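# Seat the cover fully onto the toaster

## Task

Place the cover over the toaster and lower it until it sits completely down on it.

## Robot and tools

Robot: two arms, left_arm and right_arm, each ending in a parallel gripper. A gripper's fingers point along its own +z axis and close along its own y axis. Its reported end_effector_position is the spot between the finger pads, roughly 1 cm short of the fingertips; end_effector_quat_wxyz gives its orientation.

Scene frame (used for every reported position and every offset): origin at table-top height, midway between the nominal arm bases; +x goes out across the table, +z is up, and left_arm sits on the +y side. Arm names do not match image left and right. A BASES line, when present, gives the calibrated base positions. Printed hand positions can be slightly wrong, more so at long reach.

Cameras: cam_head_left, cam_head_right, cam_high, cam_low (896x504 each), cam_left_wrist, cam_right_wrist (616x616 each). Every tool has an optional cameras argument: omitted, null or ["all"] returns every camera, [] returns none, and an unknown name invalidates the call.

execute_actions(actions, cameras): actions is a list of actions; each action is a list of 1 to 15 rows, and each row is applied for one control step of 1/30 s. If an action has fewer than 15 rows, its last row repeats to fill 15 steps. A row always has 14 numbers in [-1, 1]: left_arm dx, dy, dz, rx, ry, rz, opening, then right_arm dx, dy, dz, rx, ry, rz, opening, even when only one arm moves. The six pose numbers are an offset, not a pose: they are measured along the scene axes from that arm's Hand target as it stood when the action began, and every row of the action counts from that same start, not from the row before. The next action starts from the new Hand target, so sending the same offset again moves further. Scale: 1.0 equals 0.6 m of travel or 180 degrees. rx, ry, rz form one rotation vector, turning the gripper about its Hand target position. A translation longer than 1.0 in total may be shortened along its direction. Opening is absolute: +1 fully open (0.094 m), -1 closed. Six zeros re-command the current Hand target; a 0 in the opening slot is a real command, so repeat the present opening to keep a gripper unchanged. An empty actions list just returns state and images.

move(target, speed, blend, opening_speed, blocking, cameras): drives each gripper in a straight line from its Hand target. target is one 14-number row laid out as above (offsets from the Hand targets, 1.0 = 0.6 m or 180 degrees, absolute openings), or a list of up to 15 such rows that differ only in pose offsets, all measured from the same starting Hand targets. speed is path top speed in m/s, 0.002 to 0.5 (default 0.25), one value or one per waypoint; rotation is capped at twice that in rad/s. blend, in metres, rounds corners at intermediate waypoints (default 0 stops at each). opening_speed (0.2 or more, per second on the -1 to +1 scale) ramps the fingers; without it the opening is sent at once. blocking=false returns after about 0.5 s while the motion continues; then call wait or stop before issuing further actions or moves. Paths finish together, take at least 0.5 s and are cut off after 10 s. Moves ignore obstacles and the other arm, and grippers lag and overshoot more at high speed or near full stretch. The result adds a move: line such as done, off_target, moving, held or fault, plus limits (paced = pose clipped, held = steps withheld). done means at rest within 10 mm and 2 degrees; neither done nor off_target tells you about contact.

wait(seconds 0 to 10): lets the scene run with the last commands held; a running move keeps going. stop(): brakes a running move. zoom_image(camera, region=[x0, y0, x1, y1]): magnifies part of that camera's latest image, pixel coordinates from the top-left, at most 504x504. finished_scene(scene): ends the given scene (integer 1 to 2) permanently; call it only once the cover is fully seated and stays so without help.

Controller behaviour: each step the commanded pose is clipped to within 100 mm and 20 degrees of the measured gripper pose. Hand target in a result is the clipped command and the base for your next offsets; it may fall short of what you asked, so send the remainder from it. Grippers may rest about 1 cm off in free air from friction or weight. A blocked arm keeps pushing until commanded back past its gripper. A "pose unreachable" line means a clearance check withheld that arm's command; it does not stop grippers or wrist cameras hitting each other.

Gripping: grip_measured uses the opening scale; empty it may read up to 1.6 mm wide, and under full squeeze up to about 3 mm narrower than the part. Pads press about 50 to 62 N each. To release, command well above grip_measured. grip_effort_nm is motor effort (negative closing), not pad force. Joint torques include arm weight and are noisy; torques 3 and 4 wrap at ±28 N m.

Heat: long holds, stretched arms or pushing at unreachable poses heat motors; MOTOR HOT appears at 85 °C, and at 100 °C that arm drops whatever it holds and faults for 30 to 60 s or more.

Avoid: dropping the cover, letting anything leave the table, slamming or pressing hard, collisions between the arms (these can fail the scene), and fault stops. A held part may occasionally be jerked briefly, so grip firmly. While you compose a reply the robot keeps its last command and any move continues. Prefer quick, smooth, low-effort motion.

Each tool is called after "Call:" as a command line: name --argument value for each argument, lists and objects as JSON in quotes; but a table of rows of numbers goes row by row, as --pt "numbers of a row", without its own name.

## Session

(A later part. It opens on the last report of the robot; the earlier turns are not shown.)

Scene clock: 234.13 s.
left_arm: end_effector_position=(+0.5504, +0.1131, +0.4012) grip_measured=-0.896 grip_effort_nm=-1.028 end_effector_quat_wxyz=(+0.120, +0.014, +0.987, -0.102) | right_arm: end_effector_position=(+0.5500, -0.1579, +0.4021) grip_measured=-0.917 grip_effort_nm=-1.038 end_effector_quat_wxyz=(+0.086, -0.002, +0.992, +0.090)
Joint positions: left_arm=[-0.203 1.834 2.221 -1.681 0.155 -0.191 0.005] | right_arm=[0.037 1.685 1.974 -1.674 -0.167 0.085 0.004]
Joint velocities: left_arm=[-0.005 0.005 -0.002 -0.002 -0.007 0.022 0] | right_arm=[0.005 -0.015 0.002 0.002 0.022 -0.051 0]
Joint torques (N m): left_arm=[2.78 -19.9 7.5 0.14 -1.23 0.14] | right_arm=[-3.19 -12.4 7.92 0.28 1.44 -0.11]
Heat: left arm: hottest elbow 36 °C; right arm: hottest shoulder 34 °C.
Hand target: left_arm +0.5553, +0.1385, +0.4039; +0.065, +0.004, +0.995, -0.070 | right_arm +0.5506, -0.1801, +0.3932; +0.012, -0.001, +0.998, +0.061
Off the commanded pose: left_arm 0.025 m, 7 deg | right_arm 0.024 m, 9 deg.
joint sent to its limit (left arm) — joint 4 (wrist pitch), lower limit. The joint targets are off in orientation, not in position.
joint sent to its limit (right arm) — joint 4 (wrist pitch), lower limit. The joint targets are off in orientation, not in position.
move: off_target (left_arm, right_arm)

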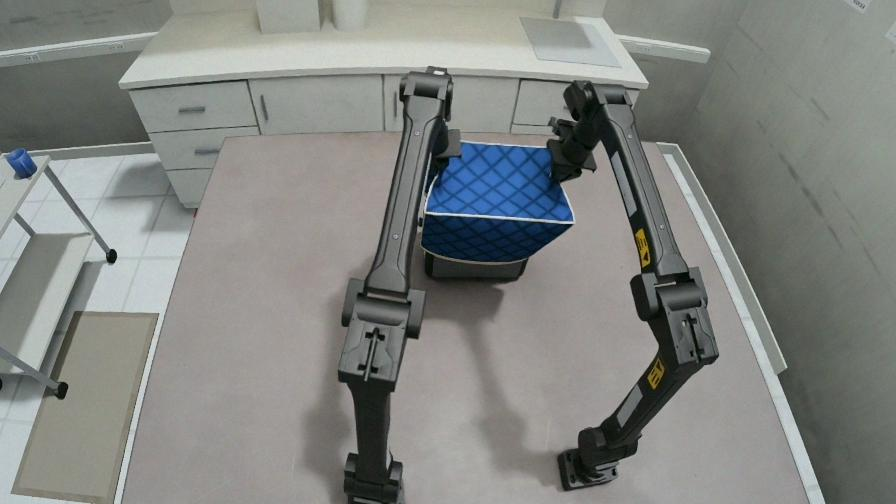

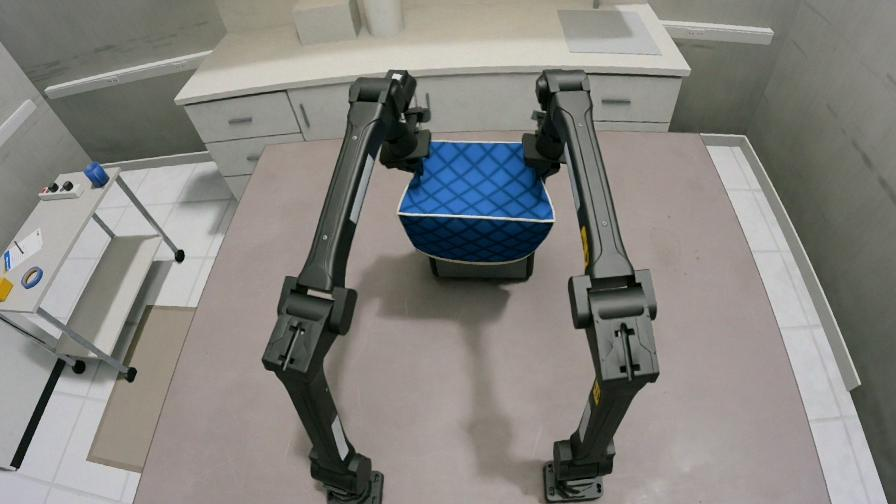

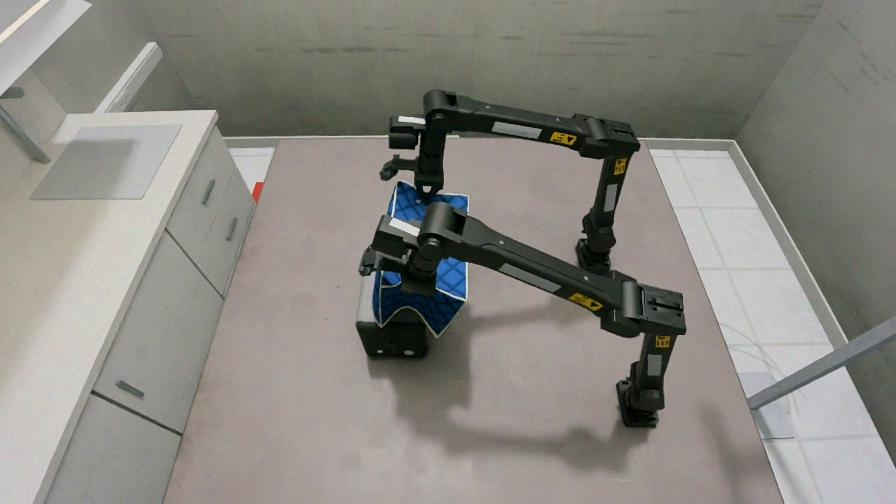

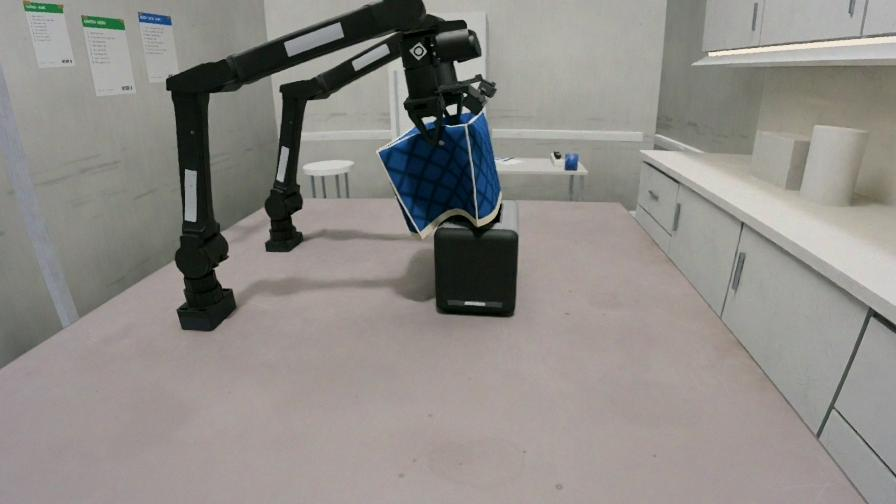

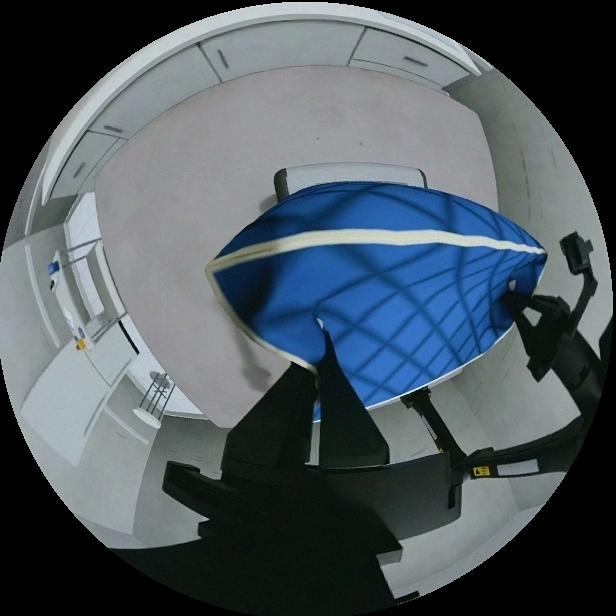

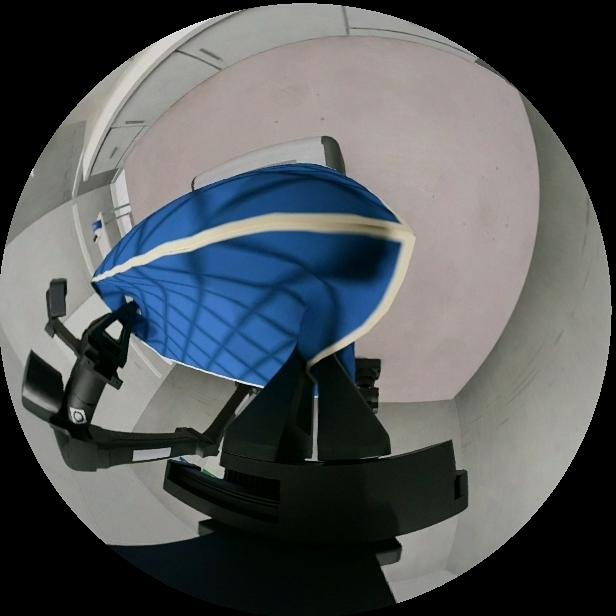

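Call:
move --pt "0.08 0 0.04 0 0 0 -1 0.085 0 0.04 0 0 0 -1" --pt "0.1 0 -0.02 0 0 0 -1 0.105 0 -0.02 0 0 0 -1" --pt "0.1 0 -0.09 0 0 0 -1 0.105 0 -0.09 0 0 0 -1" --speed 0.08

Scene clock: 242.03 s.
left_arm: end_effector_position=(+0.6014, +0.1087, +0.3744) grip_measured=-0.896 grip_effort_nm=-1.023 end_effector_quat_wxyz=(+0.124, +0.021, +0.988, -0.094) | right_arm: end_effector_position=(+0.6024, -0.1577, +0.3658) grip_measured=-0.917 grip_effort_nm=-1.033 end_effector_quat_wxyz=(+0.071, -0.007, +0.994, +0.079)
Joint positions: left_arm=[-0.198 1.985 2.377 -1.683 0.142 -0.17 0.005] | right_arm=[0.037 1.843 2.099 -1.674 -0.147 0.071 0.004]
Joint velocities: left_arm=[-0.015 -0.005 -0.002 -0.017 -0.007 0.037 0] | right_arm=[0.005 -0.005 -0.007 -0.007 -0.037 0.007 -0.001]
Joint torques (N m): left_arm=[3.19 -18.78 6.91 0.23 -0.66 0.15] | right_arm=[-3.37 -11.58 8.77 0.23 0.8 -0.11]
Heat: left arm: hottest elbow 36 °C; right arm: hottest shoulder 34 °C.
Hand target: left_arm +0.6158, +0.1390, +0.3505; +0.065, +0.003, +0.995, -0.070 | right_arm +0.6127, -0.1799, +0.3377; +0.012, -0.001, +0.998, +0.061
Off the commanded pose: left_arm 0.041 m, 8 deg | right_arm 0.037 m, 7 deg.
joint sent to its limit (left arm) — joint 4 (wrist pitch), lower limit. The joint targets are off in orientation, not in position.
joint sent to its limit (right arm) — joint 4 (wrist pitch), lower limit. The joint targets are off in orientation, not in position.
move: off_target (left_arm, right_arm)

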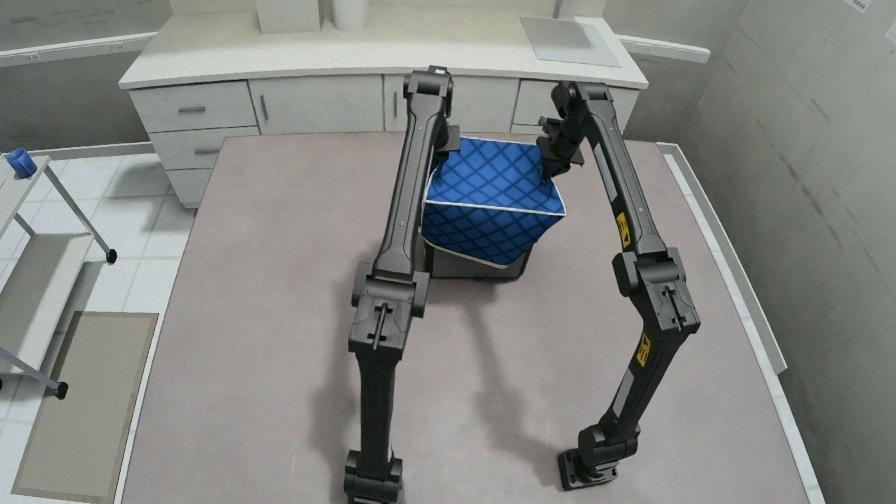

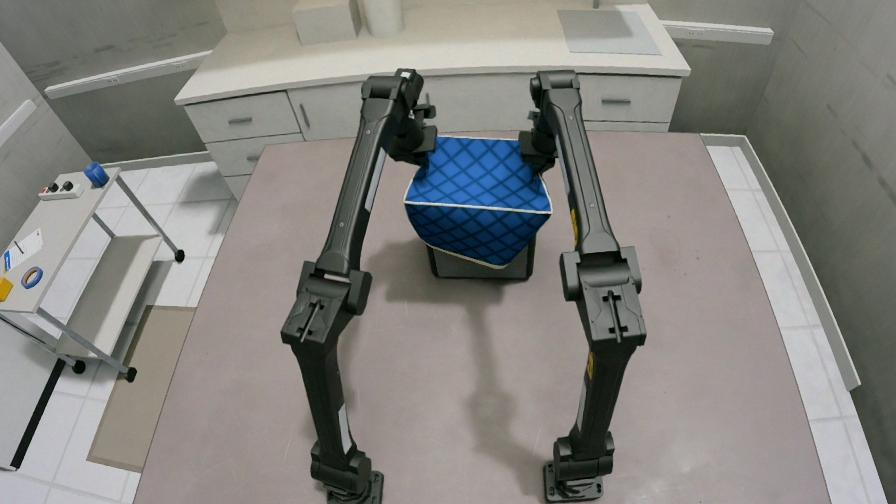

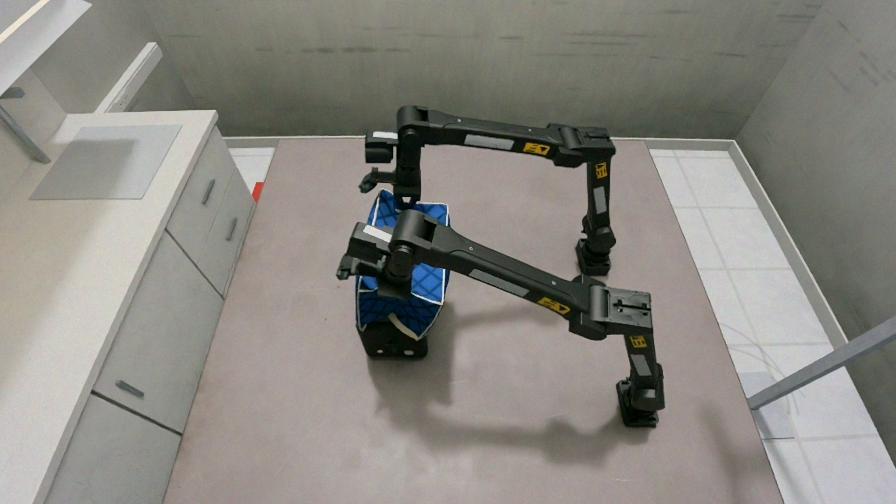

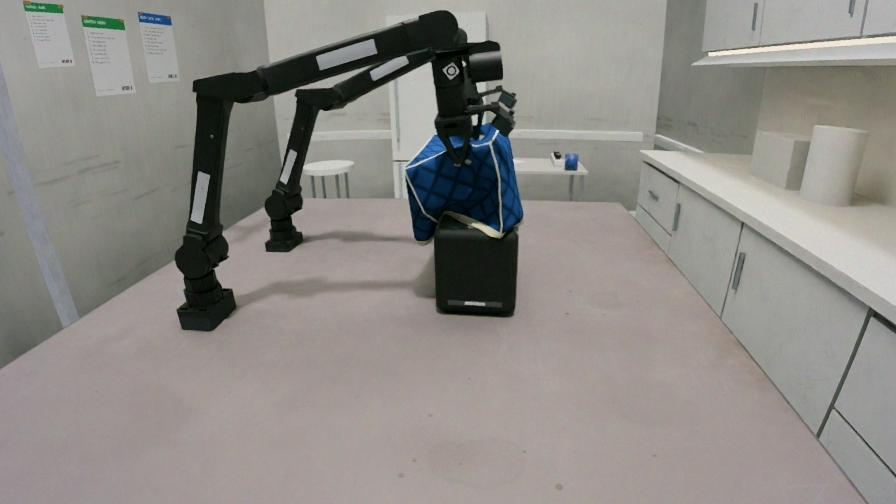

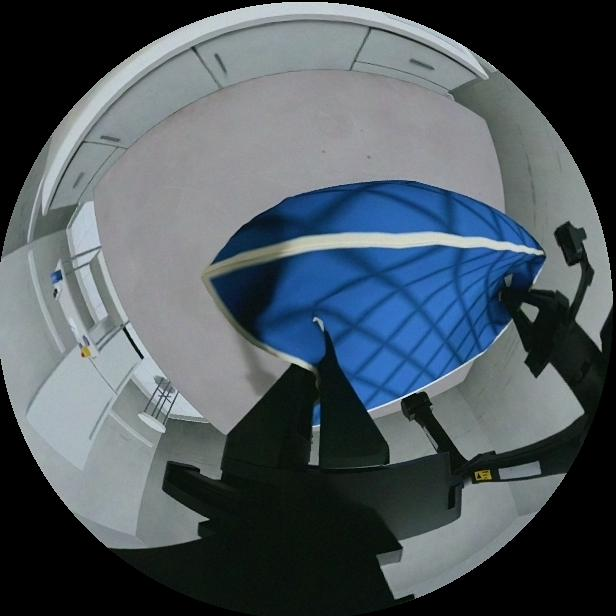

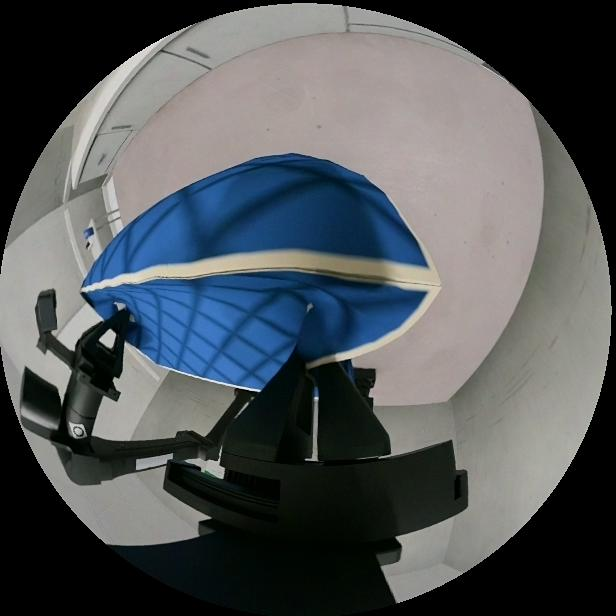

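Call:
zoom_image --camera "cam_low" --region '[380, 100, 560, 330]'

Call:
zoom_image --camera "cam_high" --region '[320, 160, 480, 370]'

Call:
zoom_image --camera "cam_head_right" --region '[380, 110, 580, 300]'

Scaled by 2.191.

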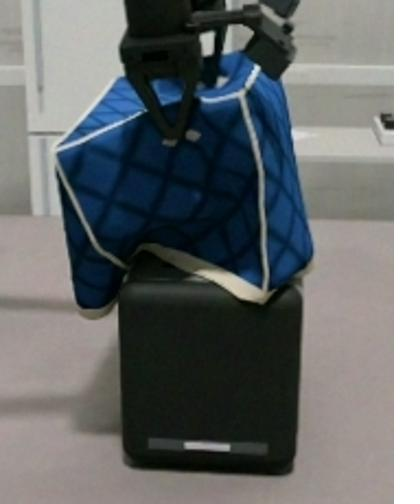

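Scaled by 2.400.

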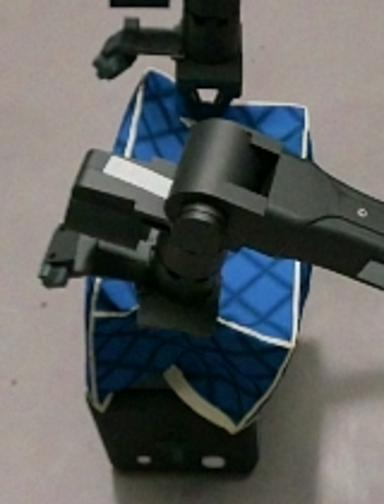

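Scaled by 2.520.

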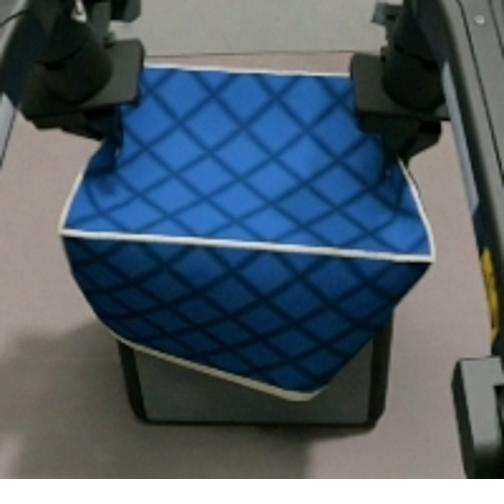

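Call:
move --target '[0.01,0,0.04,0,0,0,-1,0.01,0,0.055,0,0,0,-1]' --speed 0.08 --cameras '[]'

Call:
move --target '[0,0,0,0,0,0,0,0,0,0,0,0,0,-1]' --opening_speed 0.5

Call:
zoom_image --camera "cam_low" --region '[380, 100, 560, 330]'

Scene clock: 258.00 s.
left_arm: end_effector_position=(+0.6036, +0.1087, +0.3773) grip_measured=-0.896 grip_effort_nm=-1.023 end_effector_quat_wxyz=(+0.129, +0.021, +0.987, -0.095) | right_arm: end_effector_position=(+0.6039, -0.1577, +0.3703) grip_measured=-0.917 grip_effort_nm=-1.033 end_effector_quat_wxyz=(+0.076, -0.008, +0.994, +0.079)
Joint positions: left_arm=[-0.197 1.989 2.39 -1.683 0.142 -0.17 0.005] | right_arm=[0.037 1.843 2.11 -1.674 -0.147 0.071 0.004]
Joint velocities: left_arm=[-0.024 -0.005 0.007 0.017 -0.022 -0.022 0] | right_arm=[-0.005 -0.005 -0.012 -0.012 0.066 -0.007 0]
Joint torques (N m): left_arm=[2.84 -18.78 9.96 0.28 -0.58 0.09] | right_arm=[-3.55 -12.75 13.3 0.28 0.72 -0.01]
Heat: left arm: hottest elbow 36 °C; right arm: hottest shoulder 35 °C.
Hand target: left_arm +0.6218, +0.1387, +0.3747; +0.065, +0.004, +0.995, -0.070 | right_arm +0.6192, -0.1800, +0.3710; +0.012, -0.001, +0.998, +0.061
Off the commanded pose: left_arm 0.035 m, 8 deg | right_arm 0.027 m, 8 deg.
joint sent to its limit (left arm) — joint 4 (wrist pitch), lower limit. The joint targets are off in orientation, not in position.
joint sent to its limit (right arm) — joint 4 (wrist pitch), lower limit. The joint targets are off in orientation, not in position.
move: off_target (left_arm, right_arm)
No camera images: "cameras" was empty.

Scene clock: 260.33 s.
left_arm: end_effector_position=(+0.6078, +0.1234, +0.3788) grip_measured=-0.002 grip_effort_nm=0.090 end_effector_quat_wxyz=(+0.133, +0.011, +0.987, -0.089) | right_arm: end_effector_position=(+0.6046, -0.1641, +0.3701) grip_measured=-0.918 grip_effort_nm=-1.033 end_effector_quat_wxyz=(+0.077, -0.003, +0.994, +0.075)
Joint positions: left_arm=[-0.177 1.991 2.397 -1.683 0.131 -0.17 0.047] | right_arm=[0.028 1.843 2.11 -1.674 -0.139 0.071 0.004]
Joint velocities: left_arm=[-0.015 0.005 -0.007 0.012 0.051 0.037 0.001] | right_arm=[0.005 0.015 -0.007 0.002 -0.037 0.007 0.001]
Joint torques (N m): left_arm=[1.85 -19.19 9.83 0.18 -0.26 0.09] | right_arm=[-2.9 -12.51 13.31 0.25 0.48 -0.01]
Heat: left arm: hottest elbow 36 °C; right arm: hottest shoulder 35 °C.
Hand target: left_arm +0.6218, +0.1387, +0.3747; +0.065, +0.004, +0.995, -0.070 | right_arm +0.6192, -0.1797, +0.3710; +0.012, -0.001, +0.998, +0.061
Off the commanded pose: left_arm 0.021 m, 8 deg | right_arm 0.022 m, 8 deg.
joint sent to its limit (left arm) — joint 4 (wrist pitch), lower limit. The joint targets are off in orientation, not in position.
joint sent to its limit (right arm) — joint 4 (wrist pitch), lower limit. The joint targets are off in orientation, not in position.
move: off_target (left_arm, right_arm)

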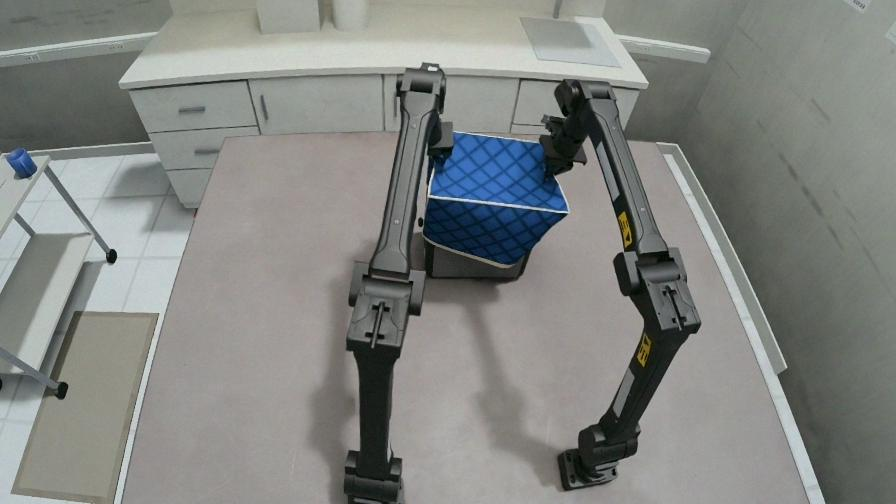

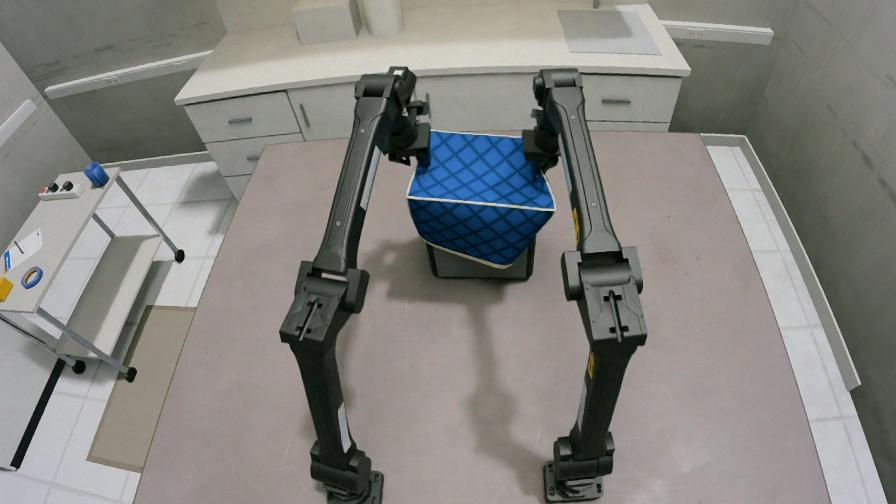

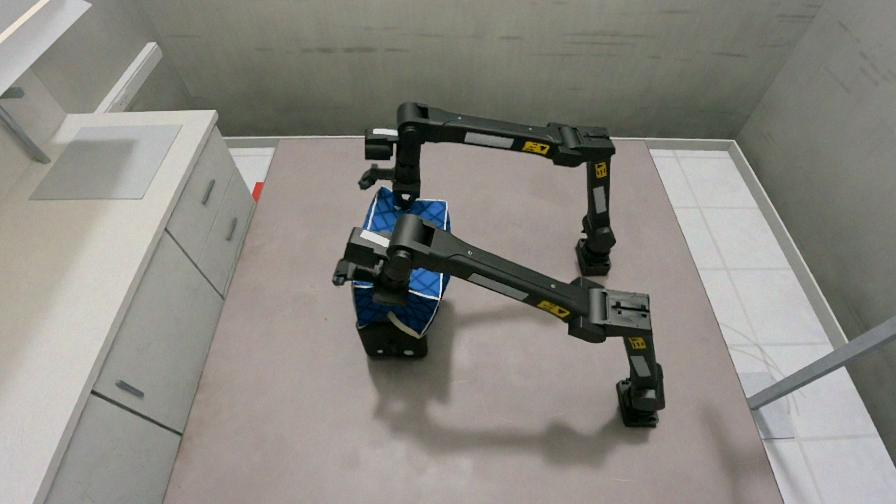

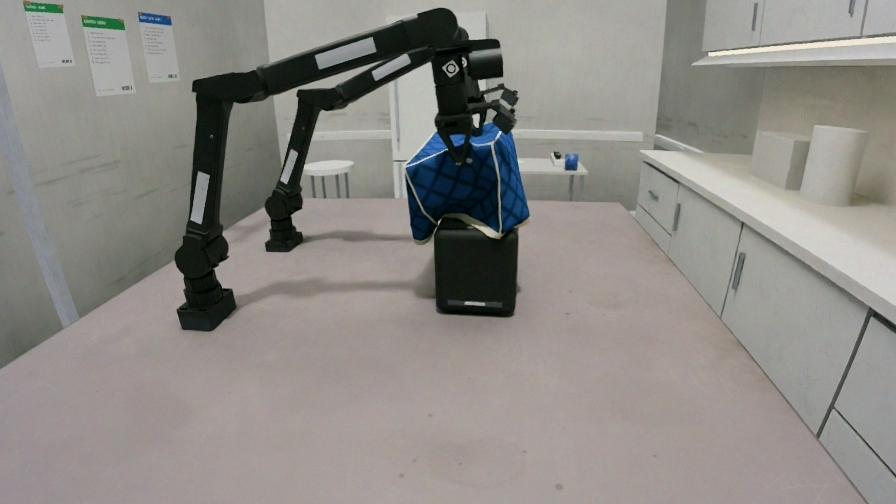

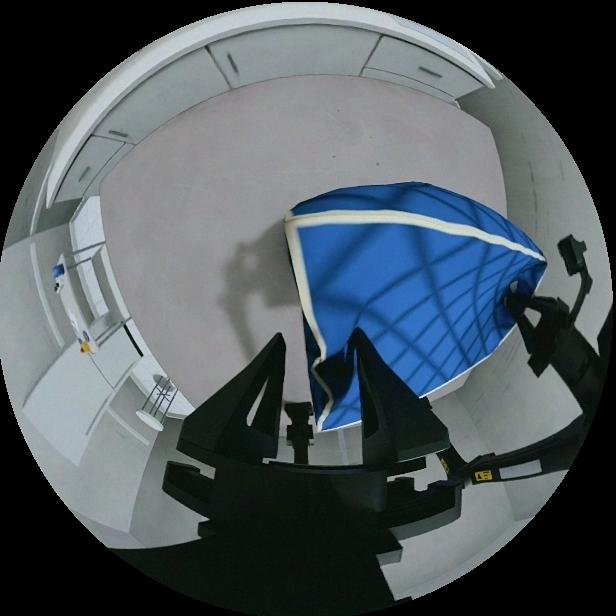

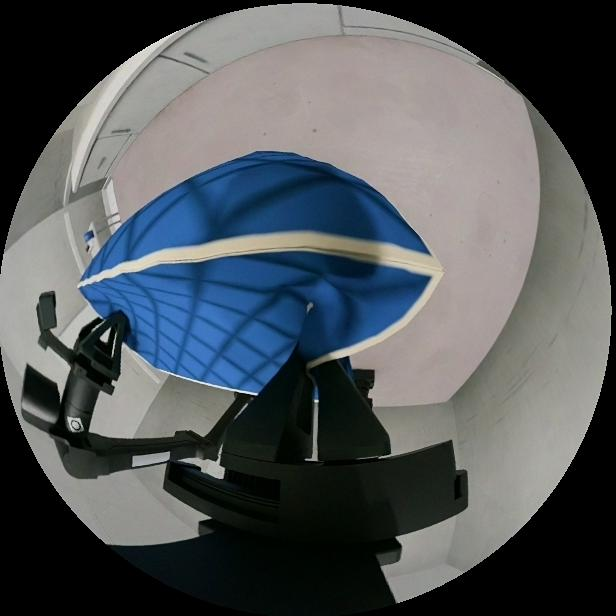

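Scaled by 2.191.

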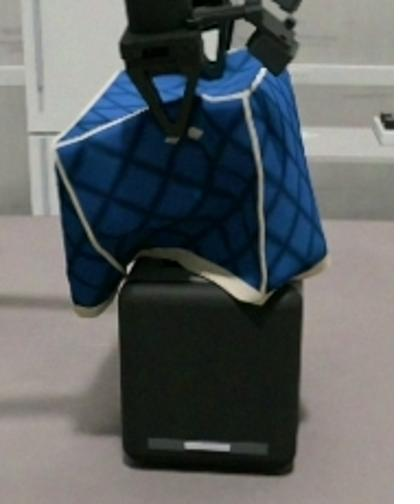

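Call:
move --pt "0 0.0 0.07 0 0 0 1 0 0 0 0 0 0 -1" --pt "-0.02 0.12 0.12 0 0 0 1 0 0 0 0 0 0 -1" --speed 0.1

Call:
zoom_image --camera "cam_low" --region '[380, 100, 560, 330]'

Scene clock: 266.77 s.
left_arm: end_effector_position=(+0.6170, +0.2038, +0.4219) grip_measured=+0.998 grip_effort_nm=0.095 end_effector_quat_wxyz=(+0.184, -0.008, +0.979, -0.083) | right_arm: end_effector_position=(+0.6053, -0.1713, +0.3699) grip_measured=-0.918 grip_effort_nm=-1.038 end_effector_quat_wxyz=(+0.077, +0.002, +0.994, +0.071)
Joint positions: left_arm=[-0.051 1.965 2.459 -1.683 0.143 -0.089 0.094] | right_arm=[0.018 1.843 2.11 -1.674 -0.132 0.071 0.004]
Joint velocities: left_arm=[0.005 -0.015 0.002 -0.002 0.095 0.022 -0.002] | right_arm=[0.005 -0.005 -0.002 0.007 0.022 0.022 0]
Joint torques (N m): left_arm=[0.5 -23.47 8.49 0.34 0.13 0.18] | right_arm=[-2.02 -12.4 13.42 0.24 0.23 -0.02]
Heat: left arm: hottest elbow 35 °C; right arm: hottest shoulder 35 °C.
Hand target: left_arm +0.6101, +0.2094, +0.4476; +0.066, +0.005, +0.995, -0.070 | right_arm +0.6192, -0.1799, +0.3710; +0.012, -0.001, +0.998, +0.061
Off the commanded pose: left_arm 0.027 m, 14 deg | right_arm 0.016 m, 8 deg.
joint sent to its limit (left arm) — joint 4 (wrist pitch), lower limit. The joint targets are off in orientation, not in position.
joint sent to its limit (right arm) — joint 4 (wrist pitch), lower limit. The joint targets are off in orientation, not in position.
move: off_target (left_arm, right_arm)

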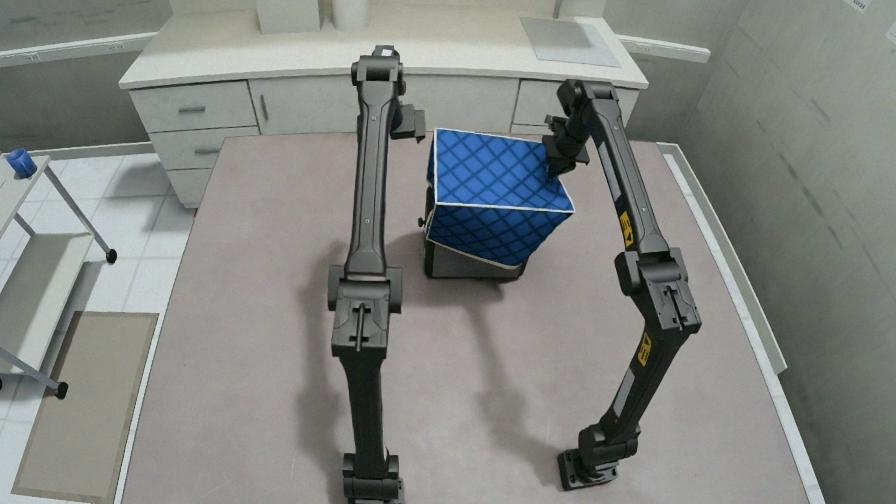

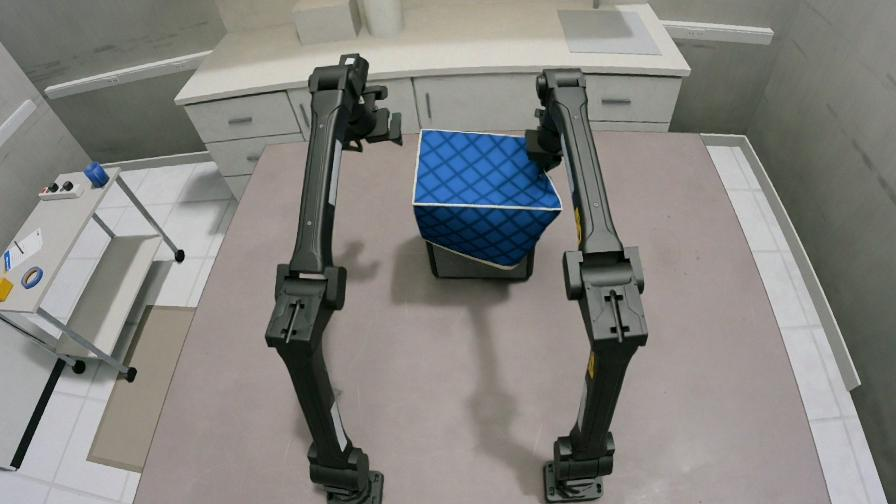

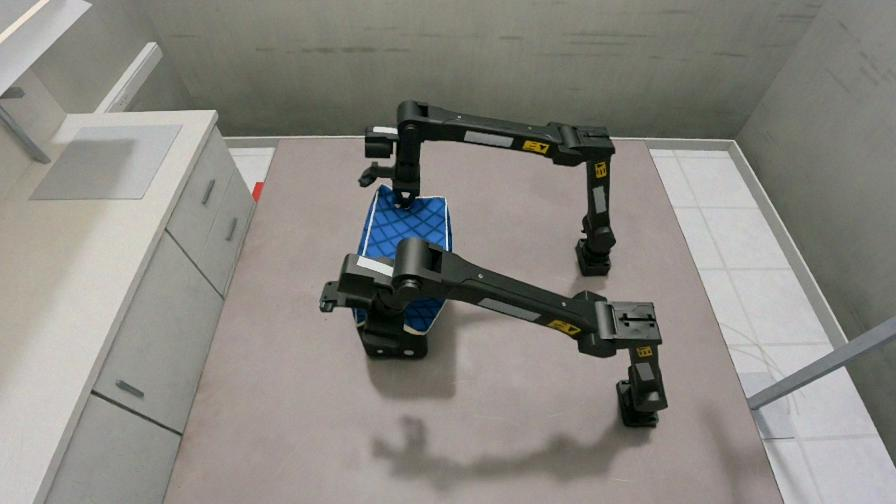

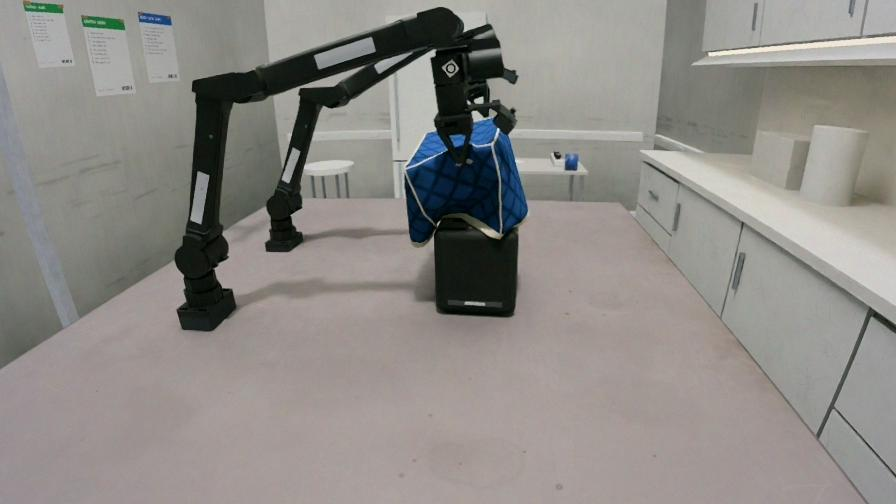

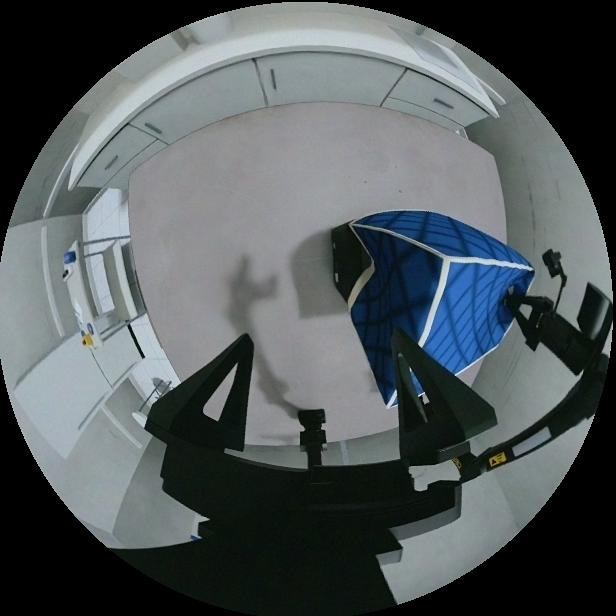

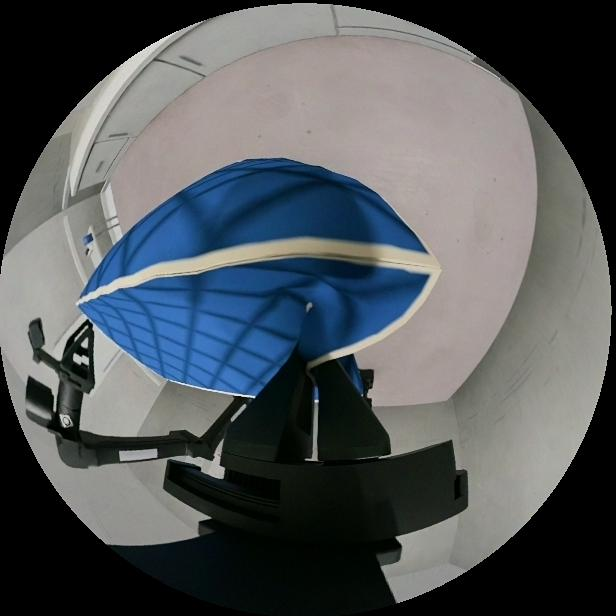

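Scaled by 2.191.

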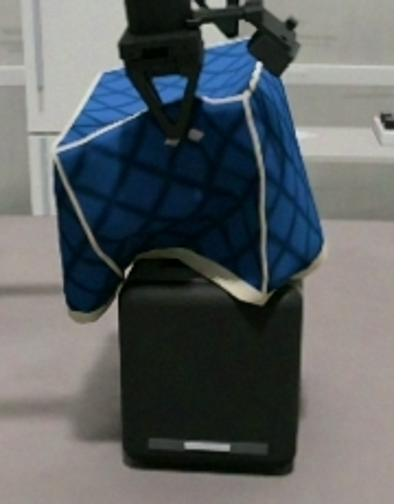

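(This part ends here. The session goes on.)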